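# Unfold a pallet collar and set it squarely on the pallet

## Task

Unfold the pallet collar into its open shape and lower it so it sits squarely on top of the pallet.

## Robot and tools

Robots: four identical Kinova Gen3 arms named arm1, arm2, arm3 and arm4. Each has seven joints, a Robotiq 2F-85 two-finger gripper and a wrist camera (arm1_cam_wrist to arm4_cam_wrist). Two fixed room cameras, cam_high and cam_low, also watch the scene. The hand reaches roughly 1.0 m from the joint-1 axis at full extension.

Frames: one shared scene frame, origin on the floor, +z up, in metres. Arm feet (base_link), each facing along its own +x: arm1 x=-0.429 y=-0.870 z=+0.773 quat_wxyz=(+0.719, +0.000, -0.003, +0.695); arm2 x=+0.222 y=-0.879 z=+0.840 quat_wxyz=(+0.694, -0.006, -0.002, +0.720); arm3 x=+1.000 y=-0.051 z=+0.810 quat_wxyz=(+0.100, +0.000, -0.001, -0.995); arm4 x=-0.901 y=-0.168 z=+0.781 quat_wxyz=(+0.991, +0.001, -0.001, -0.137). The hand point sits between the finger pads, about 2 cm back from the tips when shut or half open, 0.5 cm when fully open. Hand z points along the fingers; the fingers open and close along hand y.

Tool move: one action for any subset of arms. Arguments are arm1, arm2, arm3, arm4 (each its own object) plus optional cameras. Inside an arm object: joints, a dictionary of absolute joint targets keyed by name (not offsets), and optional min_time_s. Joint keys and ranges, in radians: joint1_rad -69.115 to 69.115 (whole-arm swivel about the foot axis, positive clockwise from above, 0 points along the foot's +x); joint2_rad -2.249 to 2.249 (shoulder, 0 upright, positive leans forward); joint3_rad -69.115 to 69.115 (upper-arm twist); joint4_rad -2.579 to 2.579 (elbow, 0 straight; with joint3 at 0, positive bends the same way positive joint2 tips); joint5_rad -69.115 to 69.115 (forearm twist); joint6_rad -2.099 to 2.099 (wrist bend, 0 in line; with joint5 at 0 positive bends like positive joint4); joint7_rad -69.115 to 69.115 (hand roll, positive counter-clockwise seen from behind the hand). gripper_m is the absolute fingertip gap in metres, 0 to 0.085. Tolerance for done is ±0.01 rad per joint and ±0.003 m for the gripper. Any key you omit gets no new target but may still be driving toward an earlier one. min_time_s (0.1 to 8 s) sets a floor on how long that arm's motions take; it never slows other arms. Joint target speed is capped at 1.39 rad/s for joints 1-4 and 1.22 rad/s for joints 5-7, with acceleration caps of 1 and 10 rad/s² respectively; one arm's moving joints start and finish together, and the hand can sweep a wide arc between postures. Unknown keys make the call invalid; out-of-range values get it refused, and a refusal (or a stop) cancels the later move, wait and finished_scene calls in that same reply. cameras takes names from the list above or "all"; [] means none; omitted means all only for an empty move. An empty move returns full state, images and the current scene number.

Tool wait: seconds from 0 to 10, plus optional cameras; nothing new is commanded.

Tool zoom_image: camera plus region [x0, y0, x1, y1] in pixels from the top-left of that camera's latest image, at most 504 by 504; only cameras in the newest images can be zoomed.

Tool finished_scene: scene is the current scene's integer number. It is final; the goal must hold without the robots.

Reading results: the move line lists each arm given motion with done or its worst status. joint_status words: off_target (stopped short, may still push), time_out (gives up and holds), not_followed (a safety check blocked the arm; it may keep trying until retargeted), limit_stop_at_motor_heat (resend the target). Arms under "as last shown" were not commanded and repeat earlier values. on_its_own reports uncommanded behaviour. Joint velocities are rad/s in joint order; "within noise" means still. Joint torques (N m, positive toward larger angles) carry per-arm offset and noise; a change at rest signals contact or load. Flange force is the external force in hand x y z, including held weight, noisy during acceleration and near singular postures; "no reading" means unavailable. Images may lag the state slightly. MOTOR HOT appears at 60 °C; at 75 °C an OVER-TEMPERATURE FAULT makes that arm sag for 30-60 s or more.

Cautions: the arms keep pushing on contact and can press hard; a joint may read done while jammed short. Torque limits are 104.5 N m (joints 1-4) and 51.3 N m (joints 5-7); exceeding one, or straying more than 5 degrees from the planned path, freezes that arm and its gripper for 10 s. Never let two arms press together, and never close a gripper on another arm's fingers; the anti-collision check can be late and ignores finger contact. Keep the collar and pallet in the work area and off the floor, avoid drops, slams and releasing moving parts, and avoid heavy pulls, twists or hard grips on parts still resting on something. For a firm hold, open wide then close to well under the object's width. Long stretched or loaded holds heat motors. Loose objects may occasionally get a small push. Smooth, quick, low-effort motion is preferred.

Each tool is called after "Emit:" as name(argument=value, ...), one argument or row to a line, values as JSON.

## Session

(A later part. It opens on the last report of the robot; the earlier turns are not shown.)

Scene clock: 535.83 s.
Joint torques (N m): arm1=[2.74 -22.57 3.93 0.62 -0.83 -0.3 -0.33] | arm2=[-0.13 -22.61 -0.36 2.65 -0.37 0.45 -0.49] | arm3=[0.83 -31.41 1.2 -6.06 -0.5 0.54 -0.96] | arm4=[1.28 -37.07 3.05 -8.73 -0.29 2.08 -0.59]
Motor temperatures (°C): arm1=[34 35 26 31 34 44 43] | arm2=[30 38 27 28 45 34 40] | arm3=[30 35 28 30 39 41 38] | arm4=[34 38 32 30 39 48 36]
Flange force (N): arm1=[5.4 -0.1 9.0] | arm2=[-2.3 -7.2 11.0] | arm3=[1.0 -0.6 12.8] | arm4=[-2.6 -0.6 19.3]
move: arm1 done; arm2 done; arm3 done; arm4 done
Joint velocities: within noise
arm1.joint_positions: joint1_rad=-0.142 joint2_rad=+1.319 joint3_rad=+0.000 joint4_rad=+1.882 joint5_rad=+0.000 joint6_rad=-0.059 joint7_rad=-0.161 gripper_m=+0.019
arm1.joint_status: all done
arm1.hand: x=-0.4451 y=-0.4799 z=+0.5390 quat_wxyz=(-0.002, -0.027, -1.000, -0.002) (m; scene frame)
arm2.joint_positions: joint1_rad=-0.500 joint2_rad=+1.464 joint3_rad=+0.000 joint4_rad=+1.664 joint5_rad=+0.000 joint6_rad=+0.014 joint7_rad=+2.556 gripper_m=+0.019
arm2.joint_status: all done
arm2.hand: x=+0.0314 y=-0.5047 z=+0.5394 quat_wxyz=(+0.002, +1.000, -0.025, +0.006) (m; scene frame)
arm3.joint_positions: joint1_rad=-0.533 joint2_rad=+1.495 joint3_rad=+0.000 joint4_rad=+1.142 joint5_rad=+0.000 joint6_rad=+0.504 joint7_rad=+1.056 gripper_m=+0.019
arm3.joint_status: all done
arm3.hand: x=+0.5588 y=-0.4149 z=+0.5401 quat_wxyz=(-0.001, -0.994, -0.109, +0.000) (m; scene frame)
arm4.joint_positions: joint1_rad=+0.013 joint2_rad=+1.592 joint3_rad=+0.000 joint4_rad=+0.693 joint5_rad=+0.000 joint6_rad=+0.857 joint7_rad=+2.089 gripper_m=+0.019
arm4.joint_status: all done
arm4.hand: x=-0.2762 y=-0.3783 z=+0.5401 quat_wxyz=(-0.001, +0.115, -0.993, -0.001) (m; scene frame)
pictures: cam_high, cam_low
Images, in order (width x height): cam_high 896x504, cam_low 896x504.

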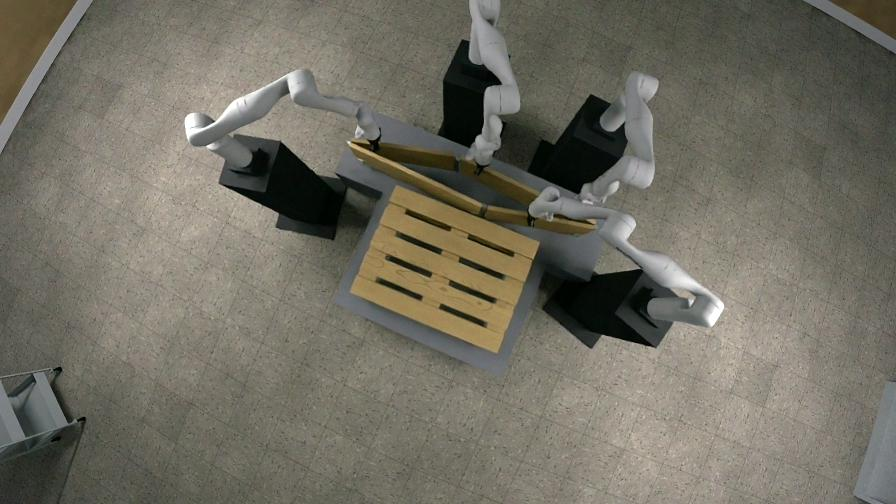

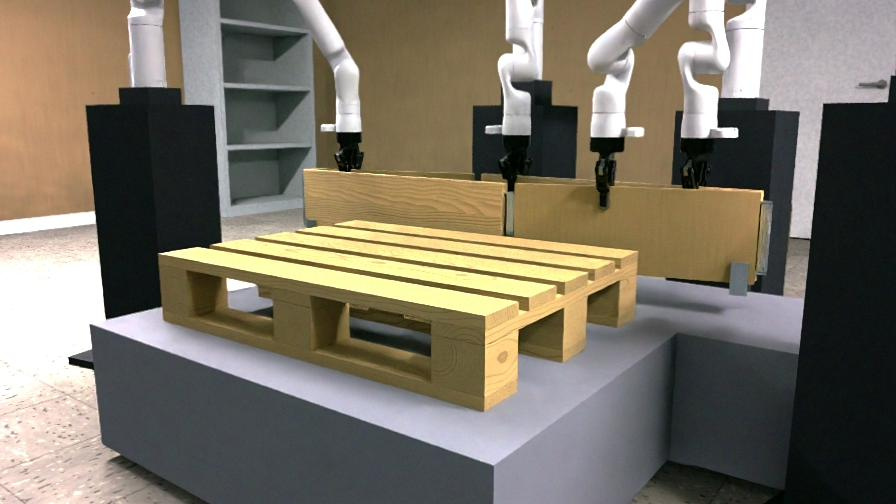

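Emit:
move(
  arm1={"joints": {"joint1_rad": -0.1424, "joint2_rad": 1.1554, "joint4_rad": 1.974, "joint6_rad": 0.0122, "joint7_rad": -0.1609}, "min_time_s": 1.5},
  arm2={"joints": {"joint1_rad": -0.4985, "joint2_rad": 1.3074, "joint4_rad": 1.7833, "joint6_rad": 0.0508, "joint7_rad": 2.5574}, "min_time_s": 1.5},
  arm3={"joints": {"joint1_rad": -0.5328, "joint2_rad": 1.3514, "joint4_rad": 1.2531, "joint6_rad": 0.5371, "joint7_rad": 1.0558}, "min_time_s": 1.5},
  arm4={"joints": {"joint1_rad": 0.0131, "joint2_rad": 1.4461, "joint4_rad": 0.8232, "joint6_rad": 0.8723, "joint7_rad": 2.089}, "min_time_s": 1.5},
)

Emit:
move(
  arm1={"joints": {"joint1_rad": -0.1424, "joint2_rad": 0.987, "joint4_rad": 2.0343, "joint6_rad": 0.1203, "joint7_rad": -0.1609}, "min_time_s": 1.5},
  arm2={"joints": {"joint1_rad": -0.4975, "joint2_rad": 1.148, "joint4_rad": 1.8723, "joint6_rad": 0.1213, "joint7_rad": 2.5584}, "min_time_s": 1.5},
  arm3={"joints": {"joint1_rad": -0.5328, "joint2_rad": 1.2157, "joint4_rad": 1.3278, "joint6_rad": 0.5981, "joint7_rad": 1.0558}, "min_time_s": 1.5},
  arm4={"joints": {"joint1_rad": 0.0131, "joint2_rad": 1.3191, "joint4_rad": 0.8992, "joint6_rad": 0.9233, "joint7_rad": 2.089}, "min_time_s": 1.5},
  cameras=["all"],
)

Scene clock: 539.63 s.
Joint torques (N m): arm1=[2.19 -22.17 2.99 0.27 -0.78 0.03 -0.37] | arm2=[-0.19 -22.84 -0.51 1.62 -0.43 0.09 -0.58] | arm3=[0.09 -31.05 0.46 -5.93 -0.64 0.84 -0.83] | arm4=[0.91 -37.62 2.71 -9.27 -0.51 1.72 -0.55]
Motor temperatures (°C): arm1=[34 36 26 31 34 44 43] | arm2=[30 38 27 28 45 34 40] | arm3=[30 35 28 30 39 41 38] | arm4=[34 38 32 30 39 48 36]
Flange force (N): arm1=[4.0 0.7 10.0] | arm2=[-1.6 -6.7 9.7] | arm3=[-0.6 -1.1 13.5] | arm4=[-2.5 -1.1 19.4]
move: arm1 done; arm2 done; arm3 done; arm4 done
Joint velocities: within noise
arm1.joint_positions: joint1_rad=-0.142 joint2_rad=+1.155 joint3_rad=+0.000 joint4_rad=+1.974 joint5_rad=+0.000 joint6_rad=+0.012 joint7_rad=-0.161 gripper_m=+0.019
arm1.joint_status: all done
arm1.hand: x=-0.4454 y=-0.4801 z=+0.6035 quat_wxyz=(-0.002, -0.027, -1.000, -0.002) (m; scene frame)
arm2.joint_positions: joint1_rad=-0.499 joint2_rad=+1.307 joint3_rad=+0.000 joint4_rad=+1.783 joint5_rad=+0.000 joint6_rad=+0.051 joint7_rad=+2.557 gripper_m=+0.019
arm2.joint_status: all done
arm2.hand: x=+0.0312 y=-0.5046 z=+0.6045 quat_wxyz=(+0.002, +1.000, -0.025, +0.006) (m; scene frame)
arm3.joint_positions: joint1_rad=-0.533 joint2_rad=+1.351 joint3_rad=+0.000 joint4_rad=+1.253 joint5_rad=+0.000 joint6_rad=+0.537 joint7_rad=+1.056 gripper_m=+0.019
arm3.joint_status: all done
arm3.hand: x=+0.5588 y=-0.4147 z=+0.6051 quat_wxyz=(-0.001, -0.994, -0.109, +0.000) (m; scene frame)
arm4.joint_positions: joint1_rad=+0.013 joint2_rad=+1.446 joint3_rad=+0.000 joint4_rad=+0.823 joint5_rad=+0.000 joint6_rad=+0.872 joint7_rad=+2.089 gripper_m=+0.019
arm4.joint_status: all done
arm4.hand: x=-0.2763 y=-0.3785 z=+0.6051 quat_wxyz=(-0.001, +0.114, -0.993, -0.001) (m; scene frame)
pictures: none

Scene clock: 541.47 s.
Joint torques (N m): arm1=[1.31 -20.69 1.64 -0.62 -0.83 0.1 -0.43] | arm2=[-0.27 -22.8 -0.73 0.52 -0.6 0.04 -0.63] | arm3=[-0.19 -30.65 0.29 -6.47 -0.72 0.98 -0.83] | arm4=[0.05 -39.63 2.37 -11.14 -0.56 1.35 -0.43]
Motor temperatures (°C): arm1=[34 36 26 31 34 44 43] | arm2=[30 38 27 28 45 34 40] | arm3=[30 35 28 30 39 41 38] | arm4=[34 38 32 30 39 48 36]
Flange force (N): arm1=[1.8 1.9 8.1] | arm2=[-1.0 -6.4 9.3] | arm3=[-0.9 -1.5 13.6] | arm4=[0.0 -0.9 21.7]
move: arm1 done; arm2 done; arm3 done; arm4 done
Joint velocities: within noise
arm1.joint_positions: joint1_rad=-0.142 joint2_rad=+0.987 joint3_rad=+0.000 joint4_rad=+2.034 joint5_rad=+0.000 joint6_rad=+0.120 joint7_rad=-0.161 gripper_m=+0.019
arm1.joint_status: all done
arm1.hand: x=-0.4457 y=-0.4803 z=+0.6679 quat_wxyz=(-0.002, -0.027, -1.000, -0.002) (m; scene frame)
arm2.joint_positions: joint1_rad=-0.497 joint2_rad=+1.148 joint3_rad=+0.000 joint4_rad=+1.872 joint5_rad=+0.000 joint6_rad=+0.121 joint7_rad=+2.558 gripper_m=+0.019
arm2.joint_status: all done
arm2.hand: x=+0.0311 y=-0.5045 z=+0.6695 quat_wxyz=(+0.002, +1.000, -0.025, +0.006) (m; scene frame)
arm3.joint_positions: joint1_rad=-0.533 joint2_rad=+1.216 joint3_rad=+0.000 joint4_rad=+1.328 joint5_rad=+0.000 joint6_rad=+0.598 joint7_rad=+1.056 gripper_m=+0.019
arm3.joint_status: all done
arm3.hand: x=+0.5588 y=-0.4146 z=+0.6701 quat_wxyz=(-0.001, -0.994, -0.109, +0.000) (m; scene frame)
arm4.joint_positions: joint1_rad=+0.013 joint2_rad=+1.319 joint3_rad=+0.000 joint4_rad=+0.899 joint5_rad=+0.000 joint6_rad=+0.923 joint7_rad=+2.089 gripper_m=+0.019
arm4.joint_status: all done
arm4.hand: x=-0.2764 y=-0.3786 z=+0.6700 quat_wxyz=(-0.001, +0.115, -0.993, -0.001) (m; scene frame)
pictures: arm1_cam_wrist, arm2_cam_wrist, arm3_cam_wrist, arm4_cam_wrist, cam_high, cam_low
Images, in order (width x height): arm1_cam_wrist 896x504, arm2_cam_wrist 896x504, arm3_cam_wrist 896x504, arm4_cam_wrist 896x504, cam_high 896x504, cam_low 896x504.

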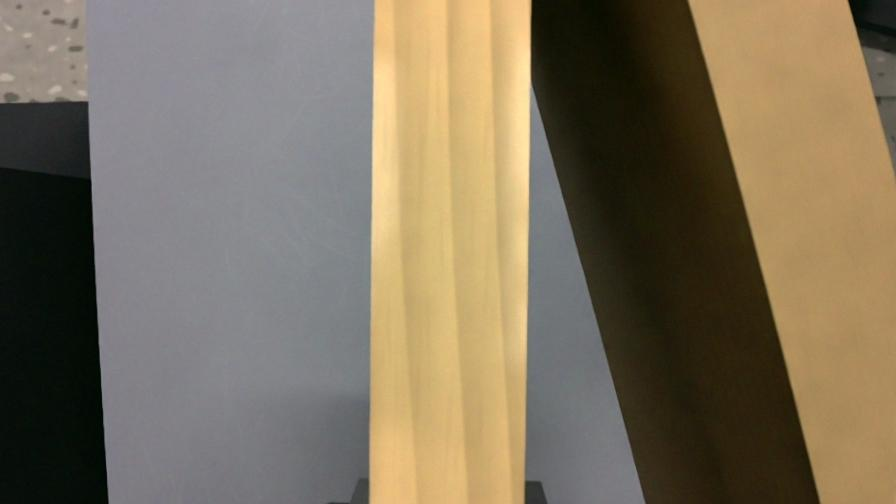

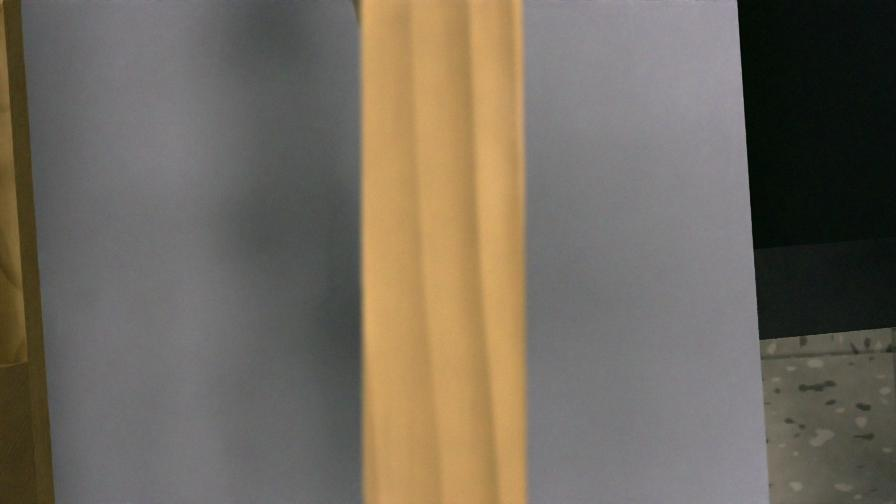

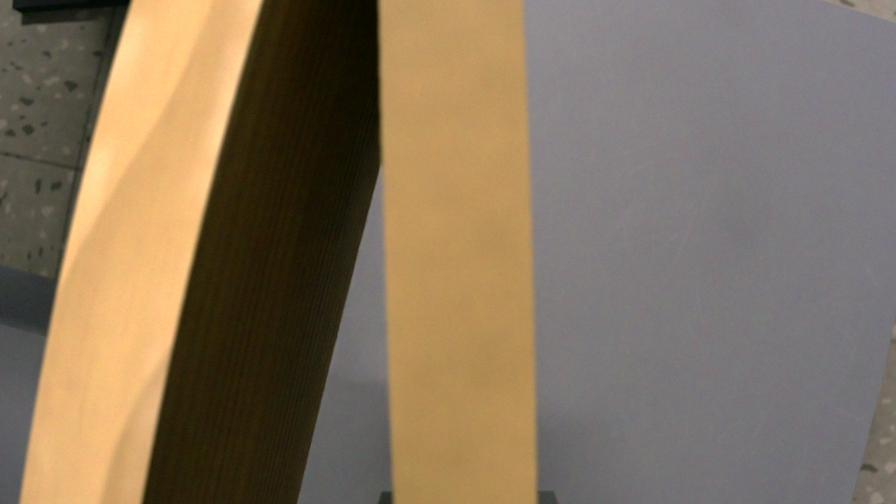

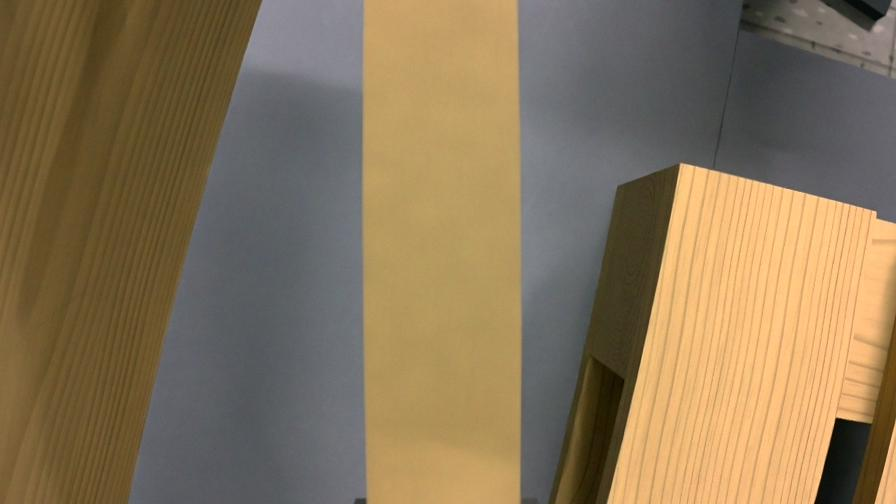

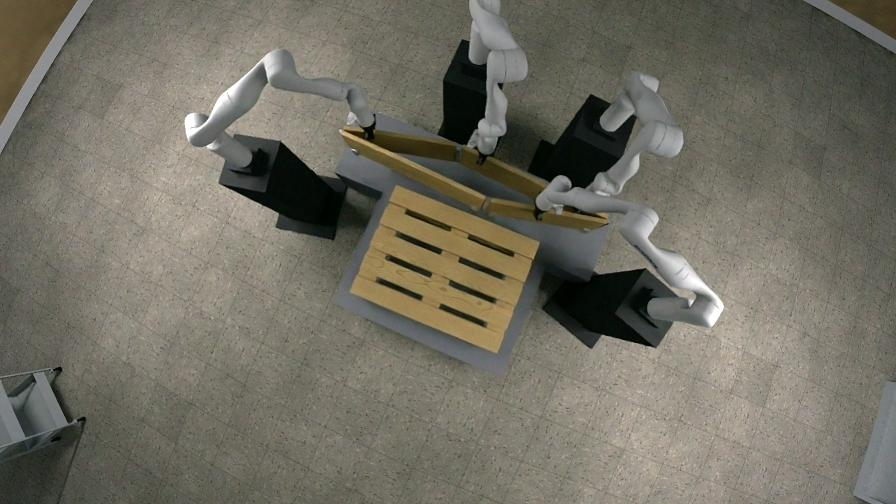

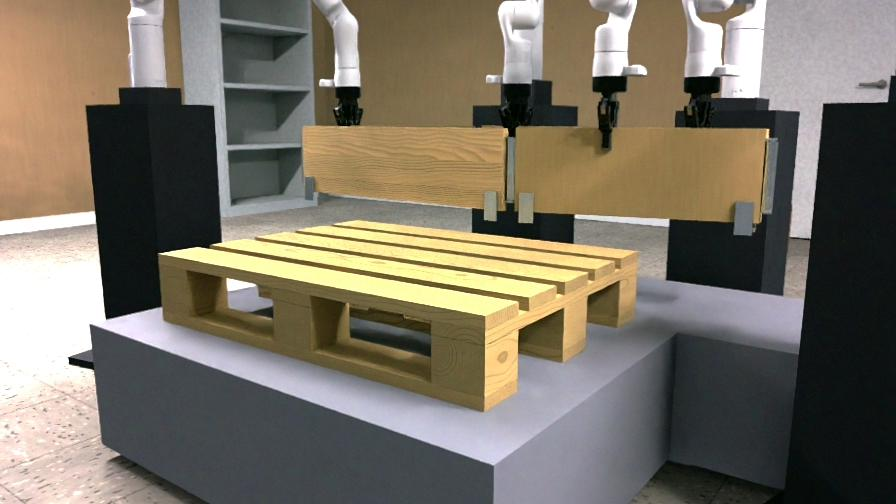

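Emit:
zoom_image(
  camera="arm2_cam_wrist",
  region=[0, 0, 280, 504],
)

Emit:
zoom_image(
  camera="cam_high",
  region=[330, 90, 630, 290],
)

Scaled by 1.000.

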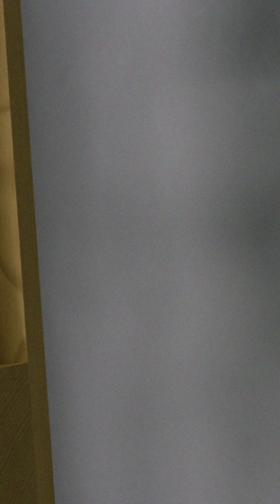

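Scaled by 1.680 from the camera's 896x504 image, which has a finer 1280x720 frame.

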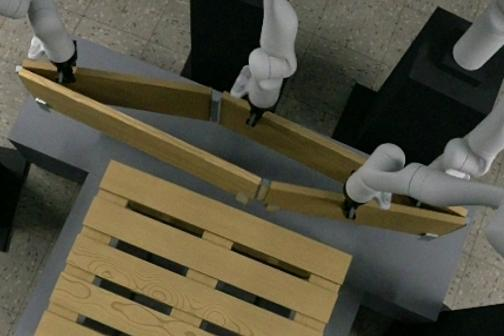

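Emit:
zoom_image(
  camera="arm4_cam_wrist",
  region=[520, 0, 896, 504],
)

Scaled by 1.000.

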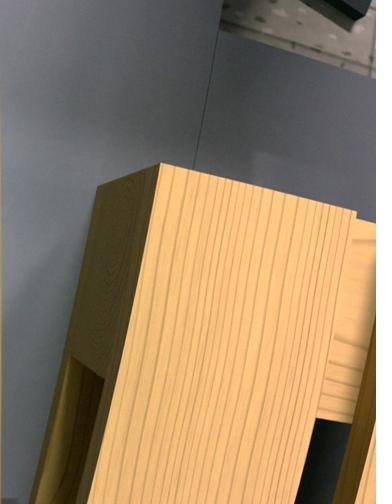

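Emit:
zoom_image(
  camera="arm2_cam_wrist",
  region=[0, 300, 120, 430],
)

Emit:
zoom_image(
  camera="cam_low",
  region=[140, 90, 644, 420],
)

Scaled by 3.877 from the camera's 896x504 image, which has a finer 1280x720 frame.

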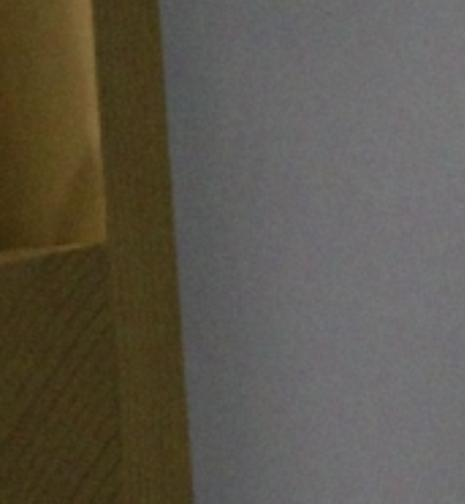

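Scaled by 1.000.

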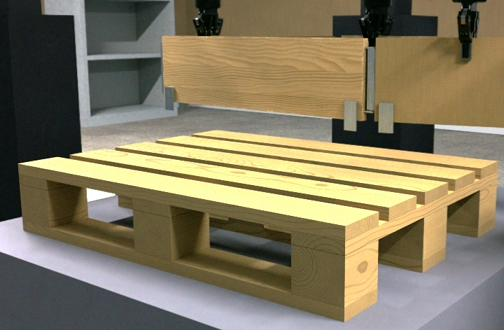

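Emit:
move(
  arm1={"joints": {"joint1_rad": -0.0567, "joint2_rad": 0.9992, "joint4_rad": 1.9406, "joint6_rad": 0.2018, "joint7_rad": -0.068}, "min_time_s": 1.8},
  arm2={"joints": {"joint1_rad": -0.3955, "joint2_rad": 1.1534, "joint4_rad": 1.8208, "joint6_rad": 0.1674, "joint7_rad": 2.6677}, "min_time_s": 1.8},
  arm3={"joints": {"joint1_rad": -0.3779, "joint2_rad": 1.135, "joint4_rad": 1.6181, "joint6_rad": 0.3885, "joint7_rad": 1.4044}, "min_time_s": 1.8},
  arm4={"joints": {"joint1_rad": -0.1173, "joint2_rad": 1.2934, "joint4_rad": 0.967, "joint6_rad": 0.8812, "joint7_rad": 2.1506}, "min_time_s": 1.8},
)

Scene clock: 609.97 s.
Joint torques (N m): arm1=[-0.11 -25.42 -0.43 -8.15 -1.54 -2.82 -0.86] | arm2=[-4.11 -20.66 -6.32 5.54 -1.87 2.49 -1.24] | arm3=[8.05 -27.93 9.92 -4.4 1.17 0.52 -1.12] | arm4=[2.38 -44.38 5.09 -20.42 0.79 -4.89 -0.39]
Motor temperatures (°C): arm1=[34 37 26 31 34 44 43] | arm2=[29 38 27 28 45 34 40] | arm3=[30 40 28 30 39 41 38] | arm4=[34 44 32 30 39 48 36]
Flange force (N): arm1=[-3.1 -9.7 7.5] | arm2=[4.5 -20.8 12.0] | arm3=[1.9 13.9 13.8] | arm4=[16.4 15.2 17.4]
move: arm1 done; arm2 done; arm3 done; arm4 done
Joint velocities: within noise
arm1.joint_positions: joint1_rad=-0.057 joint2_rad=+0.999 joint3_rad=+0.000 joint4_rad=+1.941 joint5_rad=+0.000 joint6_rad=+0.202 joint7_rad=-0.068 gripper_m=+0.019
arm1.joint_status: all done
arm1.hand: x=-0.4129 y=-0.4522 z=+0.6680 quat_wxyz=(-0.002, -0.023, -1.000, -0.002) (m; scene frame)
arm2.joint_positions: joint1_rad=-0.396 joint2_rad=+1.153 joint3_rad=+0.000 joint4_rad=+1.821 joint5_rad=+0.000 joint6_rad=+0.167 joint7_rad=+2.668 gripper_m=+0.019
arm2.joint_status: all done
arm2.hand: x=+0.0641 y=-0.4729 z=+0.6698 quat_wxyz=(+0.002, +1.000, -0.021, +0.006) (m; scene frame)
arm3.joint_positions: joint1_rad=-0.378 joint2_rad=+1.135 joint3_rad=+0.000 joint4_rad=+1.618 joint5_rad=+0.000 joint6_rad=+0.388 joint7_rad=+1.404 gripper_m=+0.019
arm3.joint_status: all done
arm3.hand: x=+0.5673 y=-0.3034 z=+0.6702 quat_wxyz=(-0.001, -0.979, -0.204, +0.000) (m; scene frame)
arm4.joint_positions: joint1_rad=-0.117 joint2_rad=+1.293 joint3_rad=+0.000 joint4_rad=+0.967 joint5_rad=+0.000 joint6_rad=+0.881 joint7_rad=+2.151 gripper_m=+0.019
arm4.joint_status: all done
arm4.hand: x=-0.2651 y=-0.2939 z=+0.6703 quat_wxyz=(-0.001, +0.209, -0.978, -0.001) (m; scene frame)
pictures: none

Emit:
move(
  arm1={"joints": {"joint1_rad": 0.0178, "joint2_rad": 1.0187, "joint4_rad": 1.8351, "joint6_rad": 0.2879, "joint7_rad": 0.0138}, "min_time_s": 1.8},
  arm2={"joints": {"joint1_rad": -0.3008, "joint2_rad": 1.1626, "joint4_rad": 1.7534, "joint6_rad": 0.2255, "joint7_rad": 2.7696}, "min_time_s": 1.8},
  arm3={"joints": {"joint1_rad": -0.1822, "joint2_rad": 1.1051, "joint4_rad": 1.76, "joint6_rad": 0.2765, "joint7_rad": 1.7921}, "min_time_s": 1.8},
  arm4={"joints": {"joint1_rad": -0.2423, "joint2_rad": 1.2652, "joint4_rad": 1.043, "joint6_rad": 0.8333, "joint7_rad": 2.2176}, "min_time_s": 1.8},
  cameras=["arm3_cam_wrist", "arm4_cam_wrist"],
)

Scene clock: 617.40 s.
Joint torques (N m): arm1=[-0.53 -27.17 -0.93 -14.02 -1.99 -5.24 -1.15] | arm2=[-4.85 -18.28 -7.5 11.54 -2.55 5.7 -1.59] | arm3=[10.89 -24.25 13.99 -1.19 1.21 1.12 -1.08] | arm4=[8.03 -44.84 10.42 -19.21 2.6 -3.79 -0.65]
Motor temperatures (°C): arm1=[34 37 26 31 34 44 43] | arm2=[29 38 27 28 45 34 40] | arm3=[30 40 28 30 39 41 38] | arm4=[34 44 32 31 39 48 36]
Flange force (N): arm1=[-2.9 -20.2 1.5] | arm2=[4.4 -32.9 15.9] | arm3=[-8.4 20.0 11.8] | arm4=[7.1 20.5 21.4]
move: arm1 done; arm2 done; arm3 done; arm4 done
Joint velocities: within noise
arm1.joint_positions: joint1_rad=+0.018 joint2_rad=+1.019 joint3_rad=+0.000 joint4_rad=+1.835 joint5_rad=+0.000 joint6_rad=+0.288 joint7_rad=+0.014 gripper_m=+0.019
arm1.joint_status: all done
arm1.hand: x=-0.3803 y=-0.4240 z=+0.6678 quat_wxyz=(-0.002, -0.019, -1.000, -0.002) (m; scene frame)
arm2.joint_positions: joint1_rad=-0.301 joint2_rad=+1.163 joint3_rad=+0.000 joint4_rad=+1.753 joint5_rad=+0.000 joint6_rad=+0.225 joint7_rad=+2.770 gripper_m=+0.019
arm2.joint_status: all done
arm2.hand: x=+0.0969 y=-0.4411 z=+0.6700 quat_wxyz=(+0.002, +1.000, -0.018, +0.006) (m; scene frame)
arm3.joint_positions: joint1_rad=-0.182 joint2_rad=+1.105 joint3_rad=+0.000 joint4_rad=+1.760 joint5_rad=+0.000 joint6_rad=+0.276 joint7_rad=+1.792 gripper_m=+0.019
arm3.joint_status: all done
arm3.hand: x=+0.5624 y=-0.1999 z=+0.6699 quat_wxyz=(-0.001, -0.955, -0.297, +0.000) (m; scene frame)
arm4.joint_positions: joint1_rad=-0.242 joint2_rad=+1.265 joint3_rad=+0.000 joint4_rad=+1.043 joint5_rad=+0.000 joint6_rad=+0.833 joint7_rad=+2.218 gripper_m=+0.019
arm4.joint_status: all done
arm4.hand: x=-0.2675 y=-0.2133 z=+0.6704 quat_wxyz=(-0.001, +0.302, -0.953, -0.001) (m; scene frame)
pictures: arm3_cam_wrist, arm4_cam_wrist
Images, in order (width x height): arm3_cam_wrist 896x504, arm4_cam_wrist 896x504.

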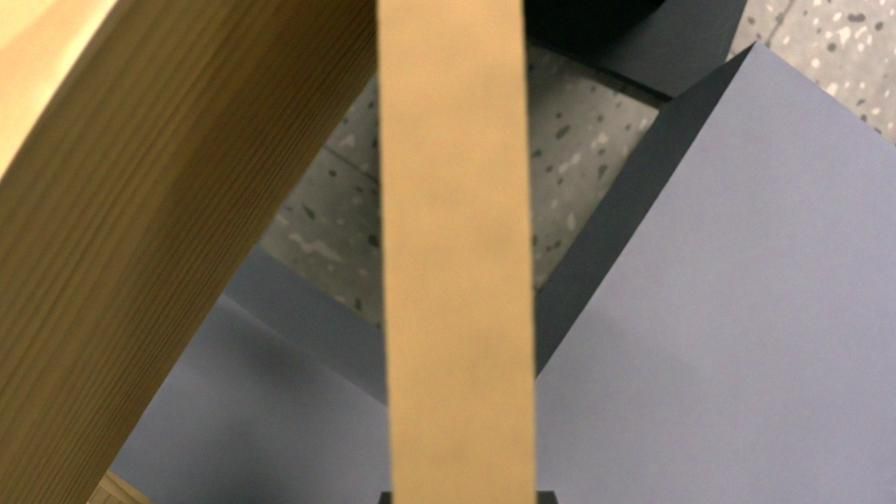

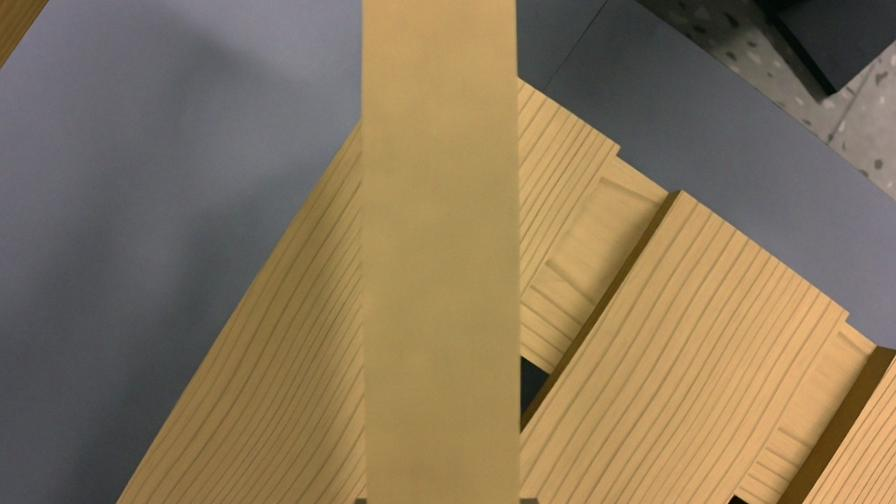

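Emit:
move(
  arm1={"joints":{"joint1_rad":0.0830,"joint2_rad":1.0453,"joint4_rad":1.7186,"joint6_rad":0.3777,"joint7_rad":0.0862},"min_time_s":1.9},
  arm2={"joints":{"joint1_rad":-0.2141,"joint2_rad":1.1767,"joint4_rad":1.6716,"joint6_rad":0.2933,"joint7_rad":2.8635},"min_time_s":1.9},
  arm3={"joints":{"joint1_rad":0.0223,"joint2_rad":1.1013,"joint4_rad":1.7807,"joint6_rad":0.2596,"joint7_rad":2.1886},"min_time_s":1.9},
  arm4={"joints":{"joint1_rad":-0.3640,"joint2_rad":1.2386,"joint4_rad":1.1163,"joint6_rad":0.7867,"joint7_rad":2.2878},"min_time_s":1.9},
  cameras=["arm3_cam_wrist","arm4_cam_wrist"],
)

Scene clock: 632.50 s.
Joint torques (N m): arm1=[-2.34 -24.59 -3.16 -10.09 -2.5 -2.89 -1.12] | arm2=[-5.79 -15.37 -8.57 14.45 -2.87 7.98 -1.43] | arm3=[12.24 -18.09 15.42 9.42 1.32 5.93 -1.03] | arm4=[4.74 -38.41 7.36 -9.27 1.28 1.99 -0.73]
Motor temperatures (°C): arm1=[34 36 26 31 34 44 43] | arm2=[29 38 27 28 45 34 40] | arm3=[30 39 28 30 39 41 38] | arm4=[34 45 32 31 39 48 36]
Flange force (N): arm1=[-5.9 -13.9 -0.1] | arm2=[7.2 -37.6 13.8] | arm3=[-32.3 6.1 14.1] | arm4=[-5.7 3.1 24.3]
move: arm1 done; arm2 done; arm3 done; arm4 done
Joint velocities: within noise
arm1.joint_positions: joint1_rad=+0.083 joint2_rad=+1.045 joint3_rad=+0.000 joint4_rad=+1.719 joint5_rad=+0.000 joint6_rad=+0.378 joint7_rad=+0.086 gripper_m=+0.019
arm1.joint_status: all done
arm1.hand: x=-0.3475 y=-0.3959 z=+0.6677 quat_wxyz=(-0.002, -0.016, -1.000, -0.002) (m; scene frame)
arm2.joint_positions: joint1_rad=-0.214 joint2_rad=+1.177 joint3_rad=+0.000 joint4_rad=+1.672 joint5_rad=+0.000 joint6_rad=+0.293 joint7_rad=+2.864 gripper_m=+0.019
arm2.joint_status: all done
arm2.hand: x=+0.1297 y=-0.4096 z=+0.6702 quat_wxyz=(+0.002, +1.000, -0.014, +0.006) (m; scene frame)
arm3.joint_positions: joint1_rad=+0.022 joint2_rad=+1.101 joint3_rad=+0.000 joint4_rad=+1.781 joint5_rad=+0.000 joint6_rad=+0.260 joint7_rad=+2.189 gripper_m=+0.019
arm3.joint_status: all done
arm3.hand: x=+0.5470 y=-0.1070 z=+0.6698 quat_wxyz=(-0.001, -0.922, -0.387, +0.000) (m; scene frame)
arm4.joint_positions: joint1_rad=-0.364 joint2_rad=+1.239 joint3_rad=+0.000 joint4_rad=+1.116 joint5_rad=+0.000 joint6_rad=+0.787 joint7_rad=+2.288 gripper_m=+0.019
arm4.joint_status: all done
arm4.hand: x=-0.2802 y=-0.1373 z=+0.6706 quat_wxyz=(-0.001, +0.392, -0.920, -0.001) (m; scene frame)
pictures: arm3_cam_wrist, arm4_cam_wrist
Images, in order (width x height): arm3_cam_wrist 896x504, arm4_cam_wrist 896x504.

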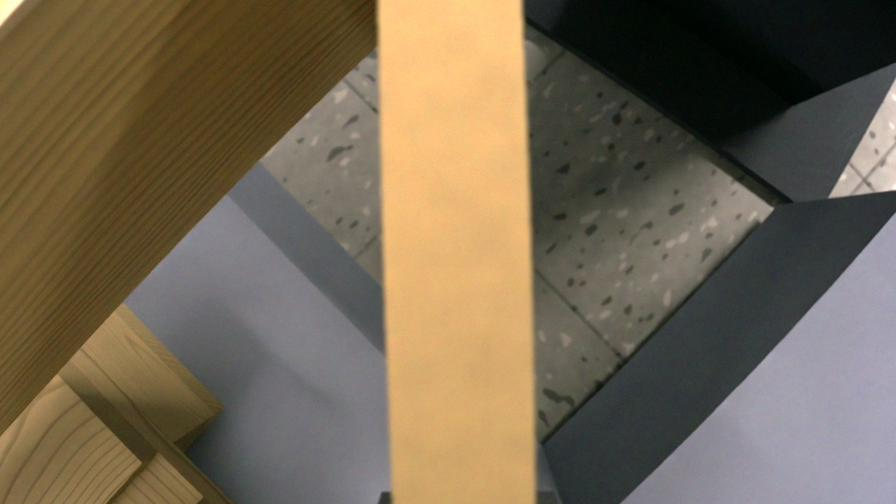

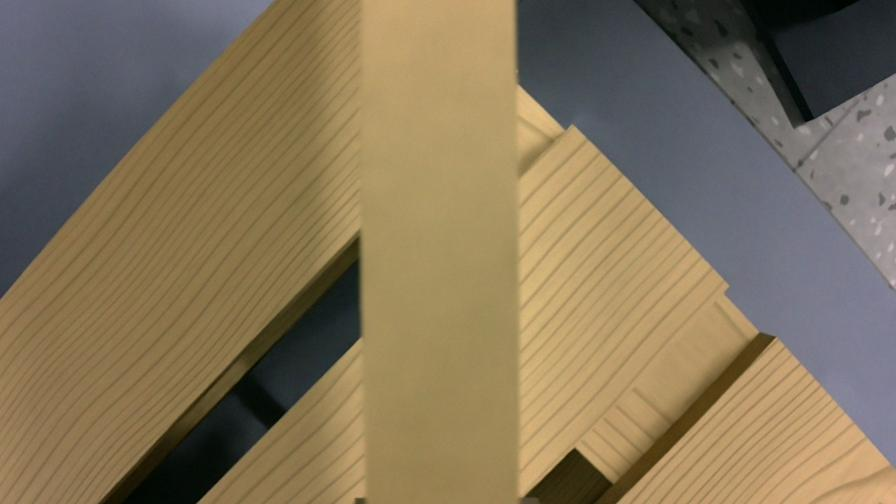

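Emit:
move(
  arm1={"joints":{"joint1_rad":0.1399,"joint2_rad":1.0798,"joint4_rad":1.5896,"joint6_rad":0.4723,"joint7_rad":0.1503},"min_time_s":1.9},
  arm2={"joints":{"joint1_rad":-0.1355,"joint2_rad":1.1970,"joint4_rad":1.5743,"joint6_rad":0.3703,"joint7_rad":2.9494},"min_time_s":1.9},
  arm3={"joints":{"joint1_rad":0.1914,"joint2_rad":1.1225,"joint4_rad":1.6755,"joint6_rad":0.3437,"joint7_rad":2.5497},"min_time_s":1.9},
  arm4={"joints":{"joint1_rad":-0.4769,"joint2_rad":1.2187,"joint4_rad":1.1725,"joint6_rad":0.7504,"joint7_rad":2.3670},"min_time_s":1.9},
  cameras=[],
)

Scene clock: 648.10 s.
Joint torques (N m): arm1=[-0.45 -23.83 -0.9 -6.87 -1.49 -1.24 -0.39] | arm2=[-1.58 -23.93 -2.53 4.66 -1.15 3.94 -0.58] | arm3=[6.26 -34.69 8.94 -16.07 0.85 -5.97 -1.09] | arm4=[3.71 -46.36 6.66 -22.68 0.83 -6.02 -0.9]
Motor temperatures (°C): arm1=[34 36 26 31 34 44 43] | arm2=[29 38 27 28 45 35 40] | arm3=[31 39 29 30 39 41 38] | arm4=[34 45 32 31 39 48 36]
Flange force (N): arm1=[-1.0 -5.3 0.8] | arm2=[1.7 -20.5 16.4] | arm3=[1.3 23.3 11.0] | arm4=[14.3 22.3 21.4]
move: arm1 done; arm2 done; arm3 done; arm4 done
Joint velocities: within noise
arm1.joint_positions: joint1_rad=+0.140 joint2_rad=+1.080 joint3_rad=+0.000 joint4_rad=+1.590 joint5_rad=+0.000 joint6_rad=+0.472 joint7_rad=+0.150 gripper_m=+0.019
arm1.joint_status: all done
arm1.hand: x=-0.3149 y=-0.3677 z=+0.6675 quat_wxyz=(-0.002, -0.012, -1.000, -0.002) (m; scene frame)
arm2.joint_positions: joint1_rad=-0.135 joint2_rad=+1.197 joint3_rad=+0.000 joint4_rad=+1.574 joint5_rad=+0.000 joint6_rad=+0.370 joint7_rad=+2.949 gripper_m=+0.019
arm2.joint_status: all done
arm2.hand: x=+0.1624 y=-0.3780 z=+0.6704 quat_wxyz=(+0.003, +1.000, -0.010, +0.006) (m; scene frame)
arm3.joint_positions: joint1_rad=+0.191 joint2_rad=+1.122 joint3_rad=+0.000 joint4_rad=+1.675 joint5_rad=+0.000 joint6_rad=+0.344 joint7_rad=+2.550 gripper_m=+0.019
arm3.joint_status: all done
arm3.hand: x=+0.5149 y=-0.0302 z=+0.6694 quat_wxyz=(-0.001, -0.881, -0.474, +0.000) (m; scene frame)
arm4.joint_positions: joint1_rad=-0.477 joint2_rad=+1.219 joint3_rad=+0.000 joint4_rad=+1.173 joint5_rad=+0.000 joint6_rad=+0.750 joint7_rad=+2.367 gripper_m=+0.019
arm4.joint_status: all done
arm4.hand: x=-0.2983 y=-0.0699 z=+0.6706 quat_wxyz=(-0.001, +0.478, -0.878, +0.000) (m; scene frame)
pictures: none
No camera images: "cameras" was empty.

Emit:
move(
  arm1={"joints":{"joint1_rad":0.1898,"joint2_rad":1.1226,"joint4_rad":1.4471,"joint6_rad":0.5720,"joint7_rad":0.2074},"min_time_s":1.9},
  arm2={"joints":{"joint1_rad":-0.0647,"joint2_rad":1.2243,"joint4_rad":1.4616,"joint6_rad":0.4557,"joint7_rad":3.0274},"min_time_s":1.9},
  arm3={"joints":{"joint1_rad":0.3205,"joint2_rad":1.1588,"joint4_rad":1.5258,"joint6_rad":0.4570,"joint7_rad":2.8708},"min_time_s":1.9},
  arm4={"joints":{"joint1_rad":-0.5779,"joint2_rad":1.1862,"joint4_rad":1.2664,"joint6_rad":0.6890,"joint7_rad":2.4579},"min_time_s":1.9},
  cameras=["all"],
)

Scene clock: 661.03 s.
Joint torques (N m): arm1=[2.01 -25.64 1.68 -9.52 -0.81 -2.38 -0.29] | arm2=[0.27 -25.92 -0.36 2.34 -0.71 3.29 -0.5] | arm3=[6.12 -24.44 6.98 1.1 0.95 3.65 -0.79] | arm4=[-0.42 -29.98 1.55 1.49 -1.1 7.4 -0.83]
Motor temperatures (°C): arm1=[34 36 26 31 34 44 43] | arm2=[29 37 27 28 45 35 40] | arm3=[31 39 29 30 39 41 38] | arm4=[34 47 32 31 39 48 36]
Flange force (N): arm1=[5.0 -8.3 -0.8] | arm2=[-0.4 -18.5 16.0] | arm3=[-12.6 -8.5 13.5] | arm4=[-9.8 -17.2 24.7]
move: arm1 done; arm2 done; arm3 done; arm4 done
Joint velocities: within noise
arm1.joint_positions: joint1_rad=+0.190 joint2_rad=+1.123 joint3_rad=+0.000 joint4_rad=+1.447 joint5_rad=+0.000 joint6_rad=+0.572 joint7_rad=+0.207 gripper_m=+0.019
arm1.joint_status: all done
arm1.hand: x=-0.2821 y=-0.3396 z=+0.6674 quat_wxyz=(-0.002, -0.009, -1.000, -0.002) (m; scene frame)
arm2.joint_positions: joint1_rad=-0.065 joint2_rad=+1.224 joint3_rad=+0.000 joint4_rad=+1.462 joint5_rad=+0.000 joint6_rad=+0.456 joint7_rad=+3.027 gripper_m=+0.019
arm2.joint_status: all done
arm2.hand: x=+0.1952 y=-0.3463 z=+0.6706 quat_wxyz=(+0.003, +1.000, -0.007, +0.006) (m; scene frame)
arm3.joint_positions: joint1_rad=+0.320 joint2_rad=+1.159 joint3_rad=+0.000 joint4_rad=+1.526 joint5_rad=+0.000 joint6_rad=+0.457 joint7_rad=+2.871 gripper_m=+0.019
arm3.joint_status: all done
arm3.hand: x=+0.4827 y=+0.0368 z=+0.6693 quat_wxyz=(-0.001, -0.831, -0.556, +0.000) (m; scene frame)
arm4.joint_positions: joint1_rad=-0.578 joint2_rad=+1.186 joint3_rad=+0.000 joint4_rad=+1.266 joint5_rad=+0.000 joint6_rad=+0.689 joint7_rad=+2.458 gripper_m=+0.019
arm4.joint_status: all done
arm4.hand: x=-0.3297 y=-0.0155 z=+0.6707 quat_wxyz=(-0.001, +0.560, -0.828, +0.000) (m; scene frame)
pictures: arm1_cam_wrist, arm2_cam_wrist, arm3_cam_wrist, arm4_cam_wrist, cam_high, cam_low
Images, in order (width x height): arm1_cam_wrist 896x504, arm2_cam_wrist 896x504, arm3_cam_wrist 896x504, arm4_cam_wrist 896x504, cam_high 896x504, cam_low 896x504.

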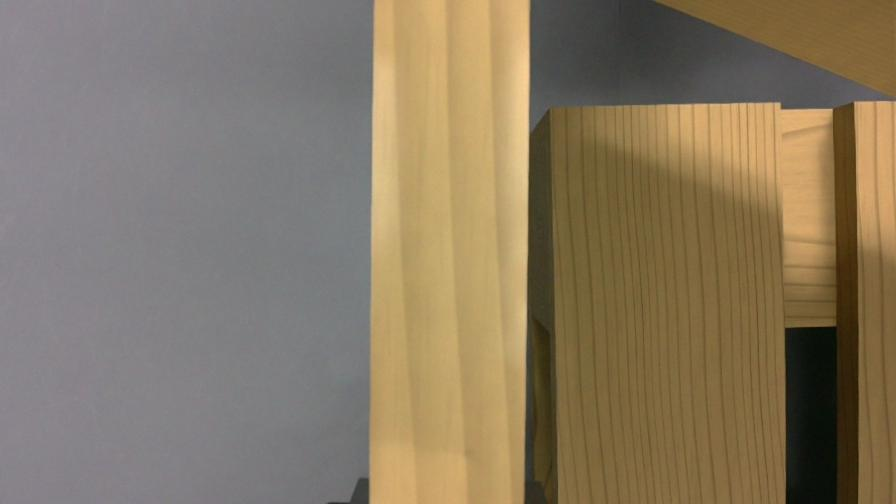

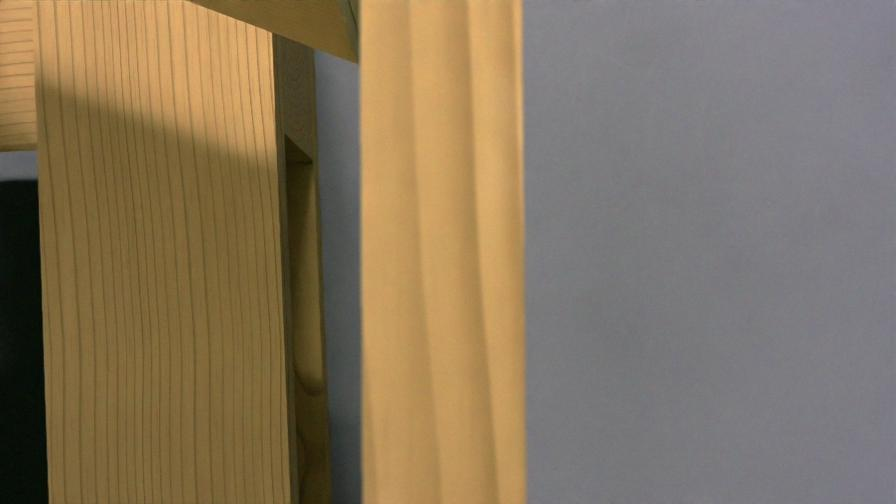

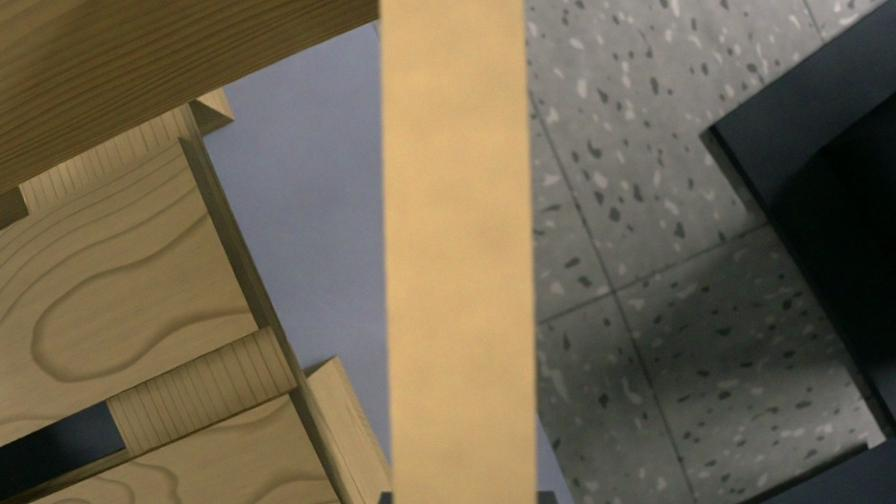

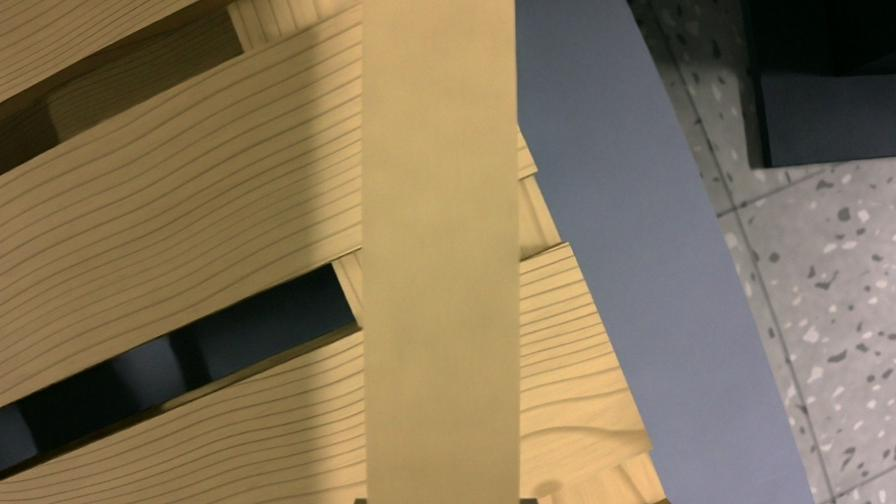

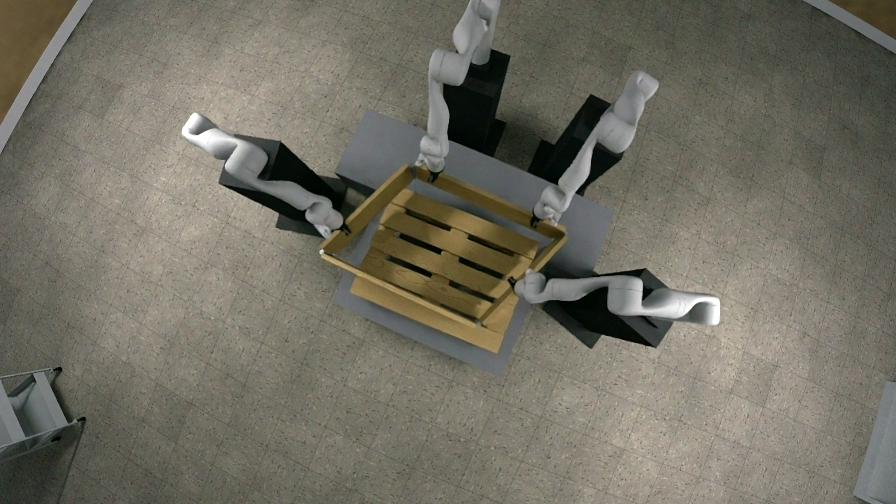

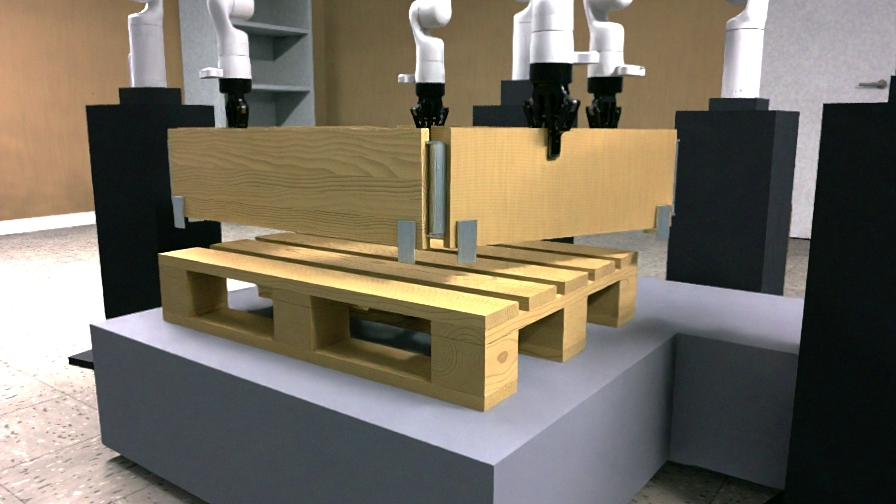

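Emit:
zoom_image(
  camera="cam_high",
  region=[300, 100, 640, 380],
)

Emit:
zoom_image(
  camera="cam_low",
  region=[360, 110, 700, 310],
)

Scaled by 1.482 from the camera's 896x504 image, which has a finer 1280x720 frame.

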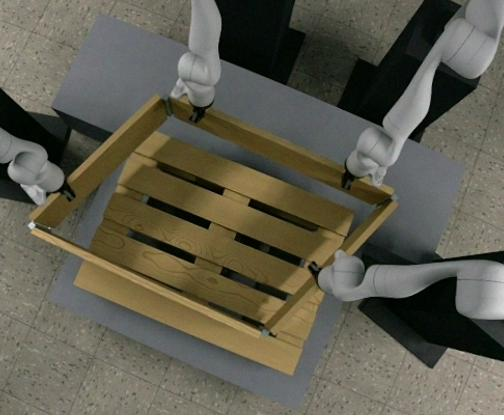

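Scaled by 1.482 from the camera's 896x504 image, which has a finer 1280x720 frame.

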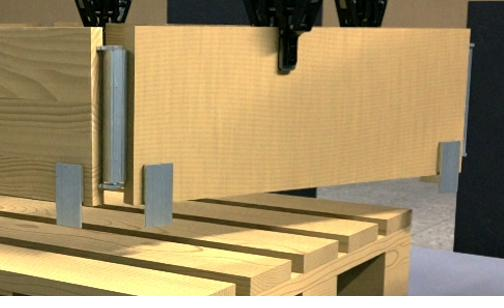

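Emit:
move(
  arm1={"joints":{"joint1_rad":0.2333,"joint2_rad":1.1752,"joint4_rad":1.2870,"joint6_rad":0.6794,"joint7_rad":0.2582},"min_time_s":1.9},
  arm2={"joints":{"joint1_rad":-0.0015,"joint2_rad":1.2603,"joint4_rad":1.3309,"joint6_rad":0.5504,"joint7_rad":3.0978},"min_time_s":1.9},
  arm3={"joints":{"joint1_rad":0.4028,"joint2_rad":1.2242,"joint4_rad":1.2958,"joint6_rad":0.6216,"joint7_rad":3.1450},"min_time_s":1.9},
  arm4={"joints":{"joint1_rad":-0.6646,"joint2_rad":1.1671,"joint4_rad":1.3236,"joint6_rad":0.6509,"joint7_rad":2.5632},"min_time_s":1.9},
  cameras=[],
)

Scene clock: 680.97 s.
Joint torques (N m): arm1=[1.43 -25.32 1.06 -7.18 -0.67 -0.91 0.17] | arm2=[-0.1 -29.06 -0.24 -2.2 -0.3 1.68 -0.09] | arm3=[1.47 -34.13 2.35 -10.93 -0.02 -1.46 -0.77] | arm4=[0.02 -37.69 2.99 -10.33 -0.32 0.31 -0.63]
Motor temperatures (°C): arm1=[34 36 26 31 34 44 43] | arm2=[29 38 27 28 45 35 40] | arm3=[31 38 29 30 39 41 38] | arm4=[34 46 32 31 39 49 36]
Flange force (N): arm1=[3.1 -1.8 0.1] | arm2=[0.7 -12.1 14.5] | arm3=[-1.6 7.0 13.5] | arm4=[2.6 1.5 23.8]
move: arm1 done; arm2 done; arm3 done; arm4 done
Joint velocities: within noise
arm1.joint_positions: joint1_rad=+0.233 joint2_rad=+1.175 joint3_rad=+0.000 joint4_rad=+1.287 joint5_rad=+0.000 joint6_rad=+0.679 joint7_rad=+0.258 gripper_m=+0.019
arm1.joint_status: all done
arm1.hand: x=-0.2495 y=-0.3113 z=+0.6672 quat_wxyz=(-0.002, -0.005, -1.000, -0.002) (m; scene frame)
arm2.joint_positions: joint1_rad=-0.001 joint2_rad=+1.260 joint3_rad=+0.000 joint4_rad=+1.331 joint5_rad=+0.000 joint6_rad=+0.550 joint7_rad=+3.098 gripper_m=+0.019
arm2.joint_status: all done
arm2.hand: x=+0.2278 y=-0.3146 z=+0.6708 quat_wxyz=(+0.003, +1.000, -0.003, +0.006) (m; scene frame)
arm3.joint_positions: joint1_rad=+0.403 joint2_rad=+1.224 joint3_rad=+0.000 joint4_rad=+1.296 joint5_rad=+0.000 joint6_rad=+0.622 joint7_rad=+3.145 gripper_m=+0.019
arm3.joint_status: all done
arm3.hand: x=+0.4382 y=+0.0900 z=+0.6702 quat_wxyz=(-0.001, -0.774, -0.633, +0.000) (m; scene frame)
arm4.joint_positions: joint1_rad=-0.665 joint2_rad=+1.167 joint3_rad=+0.000 joint4_rad=+1.324 joint5_rad=+0.000 joint6_rad=+0.651 joint7_rad=+2.563 gripper_m=+0.019
arm4.joint_status: all done
arm4.hand: x=-0.3566 y=+0.0286 z=+0.6707 quat_wxyz=(-0.001, +0.637, -0.771, +0.000) (m; scene frame)
pictures: none
No camera images: "cameras" was empty.


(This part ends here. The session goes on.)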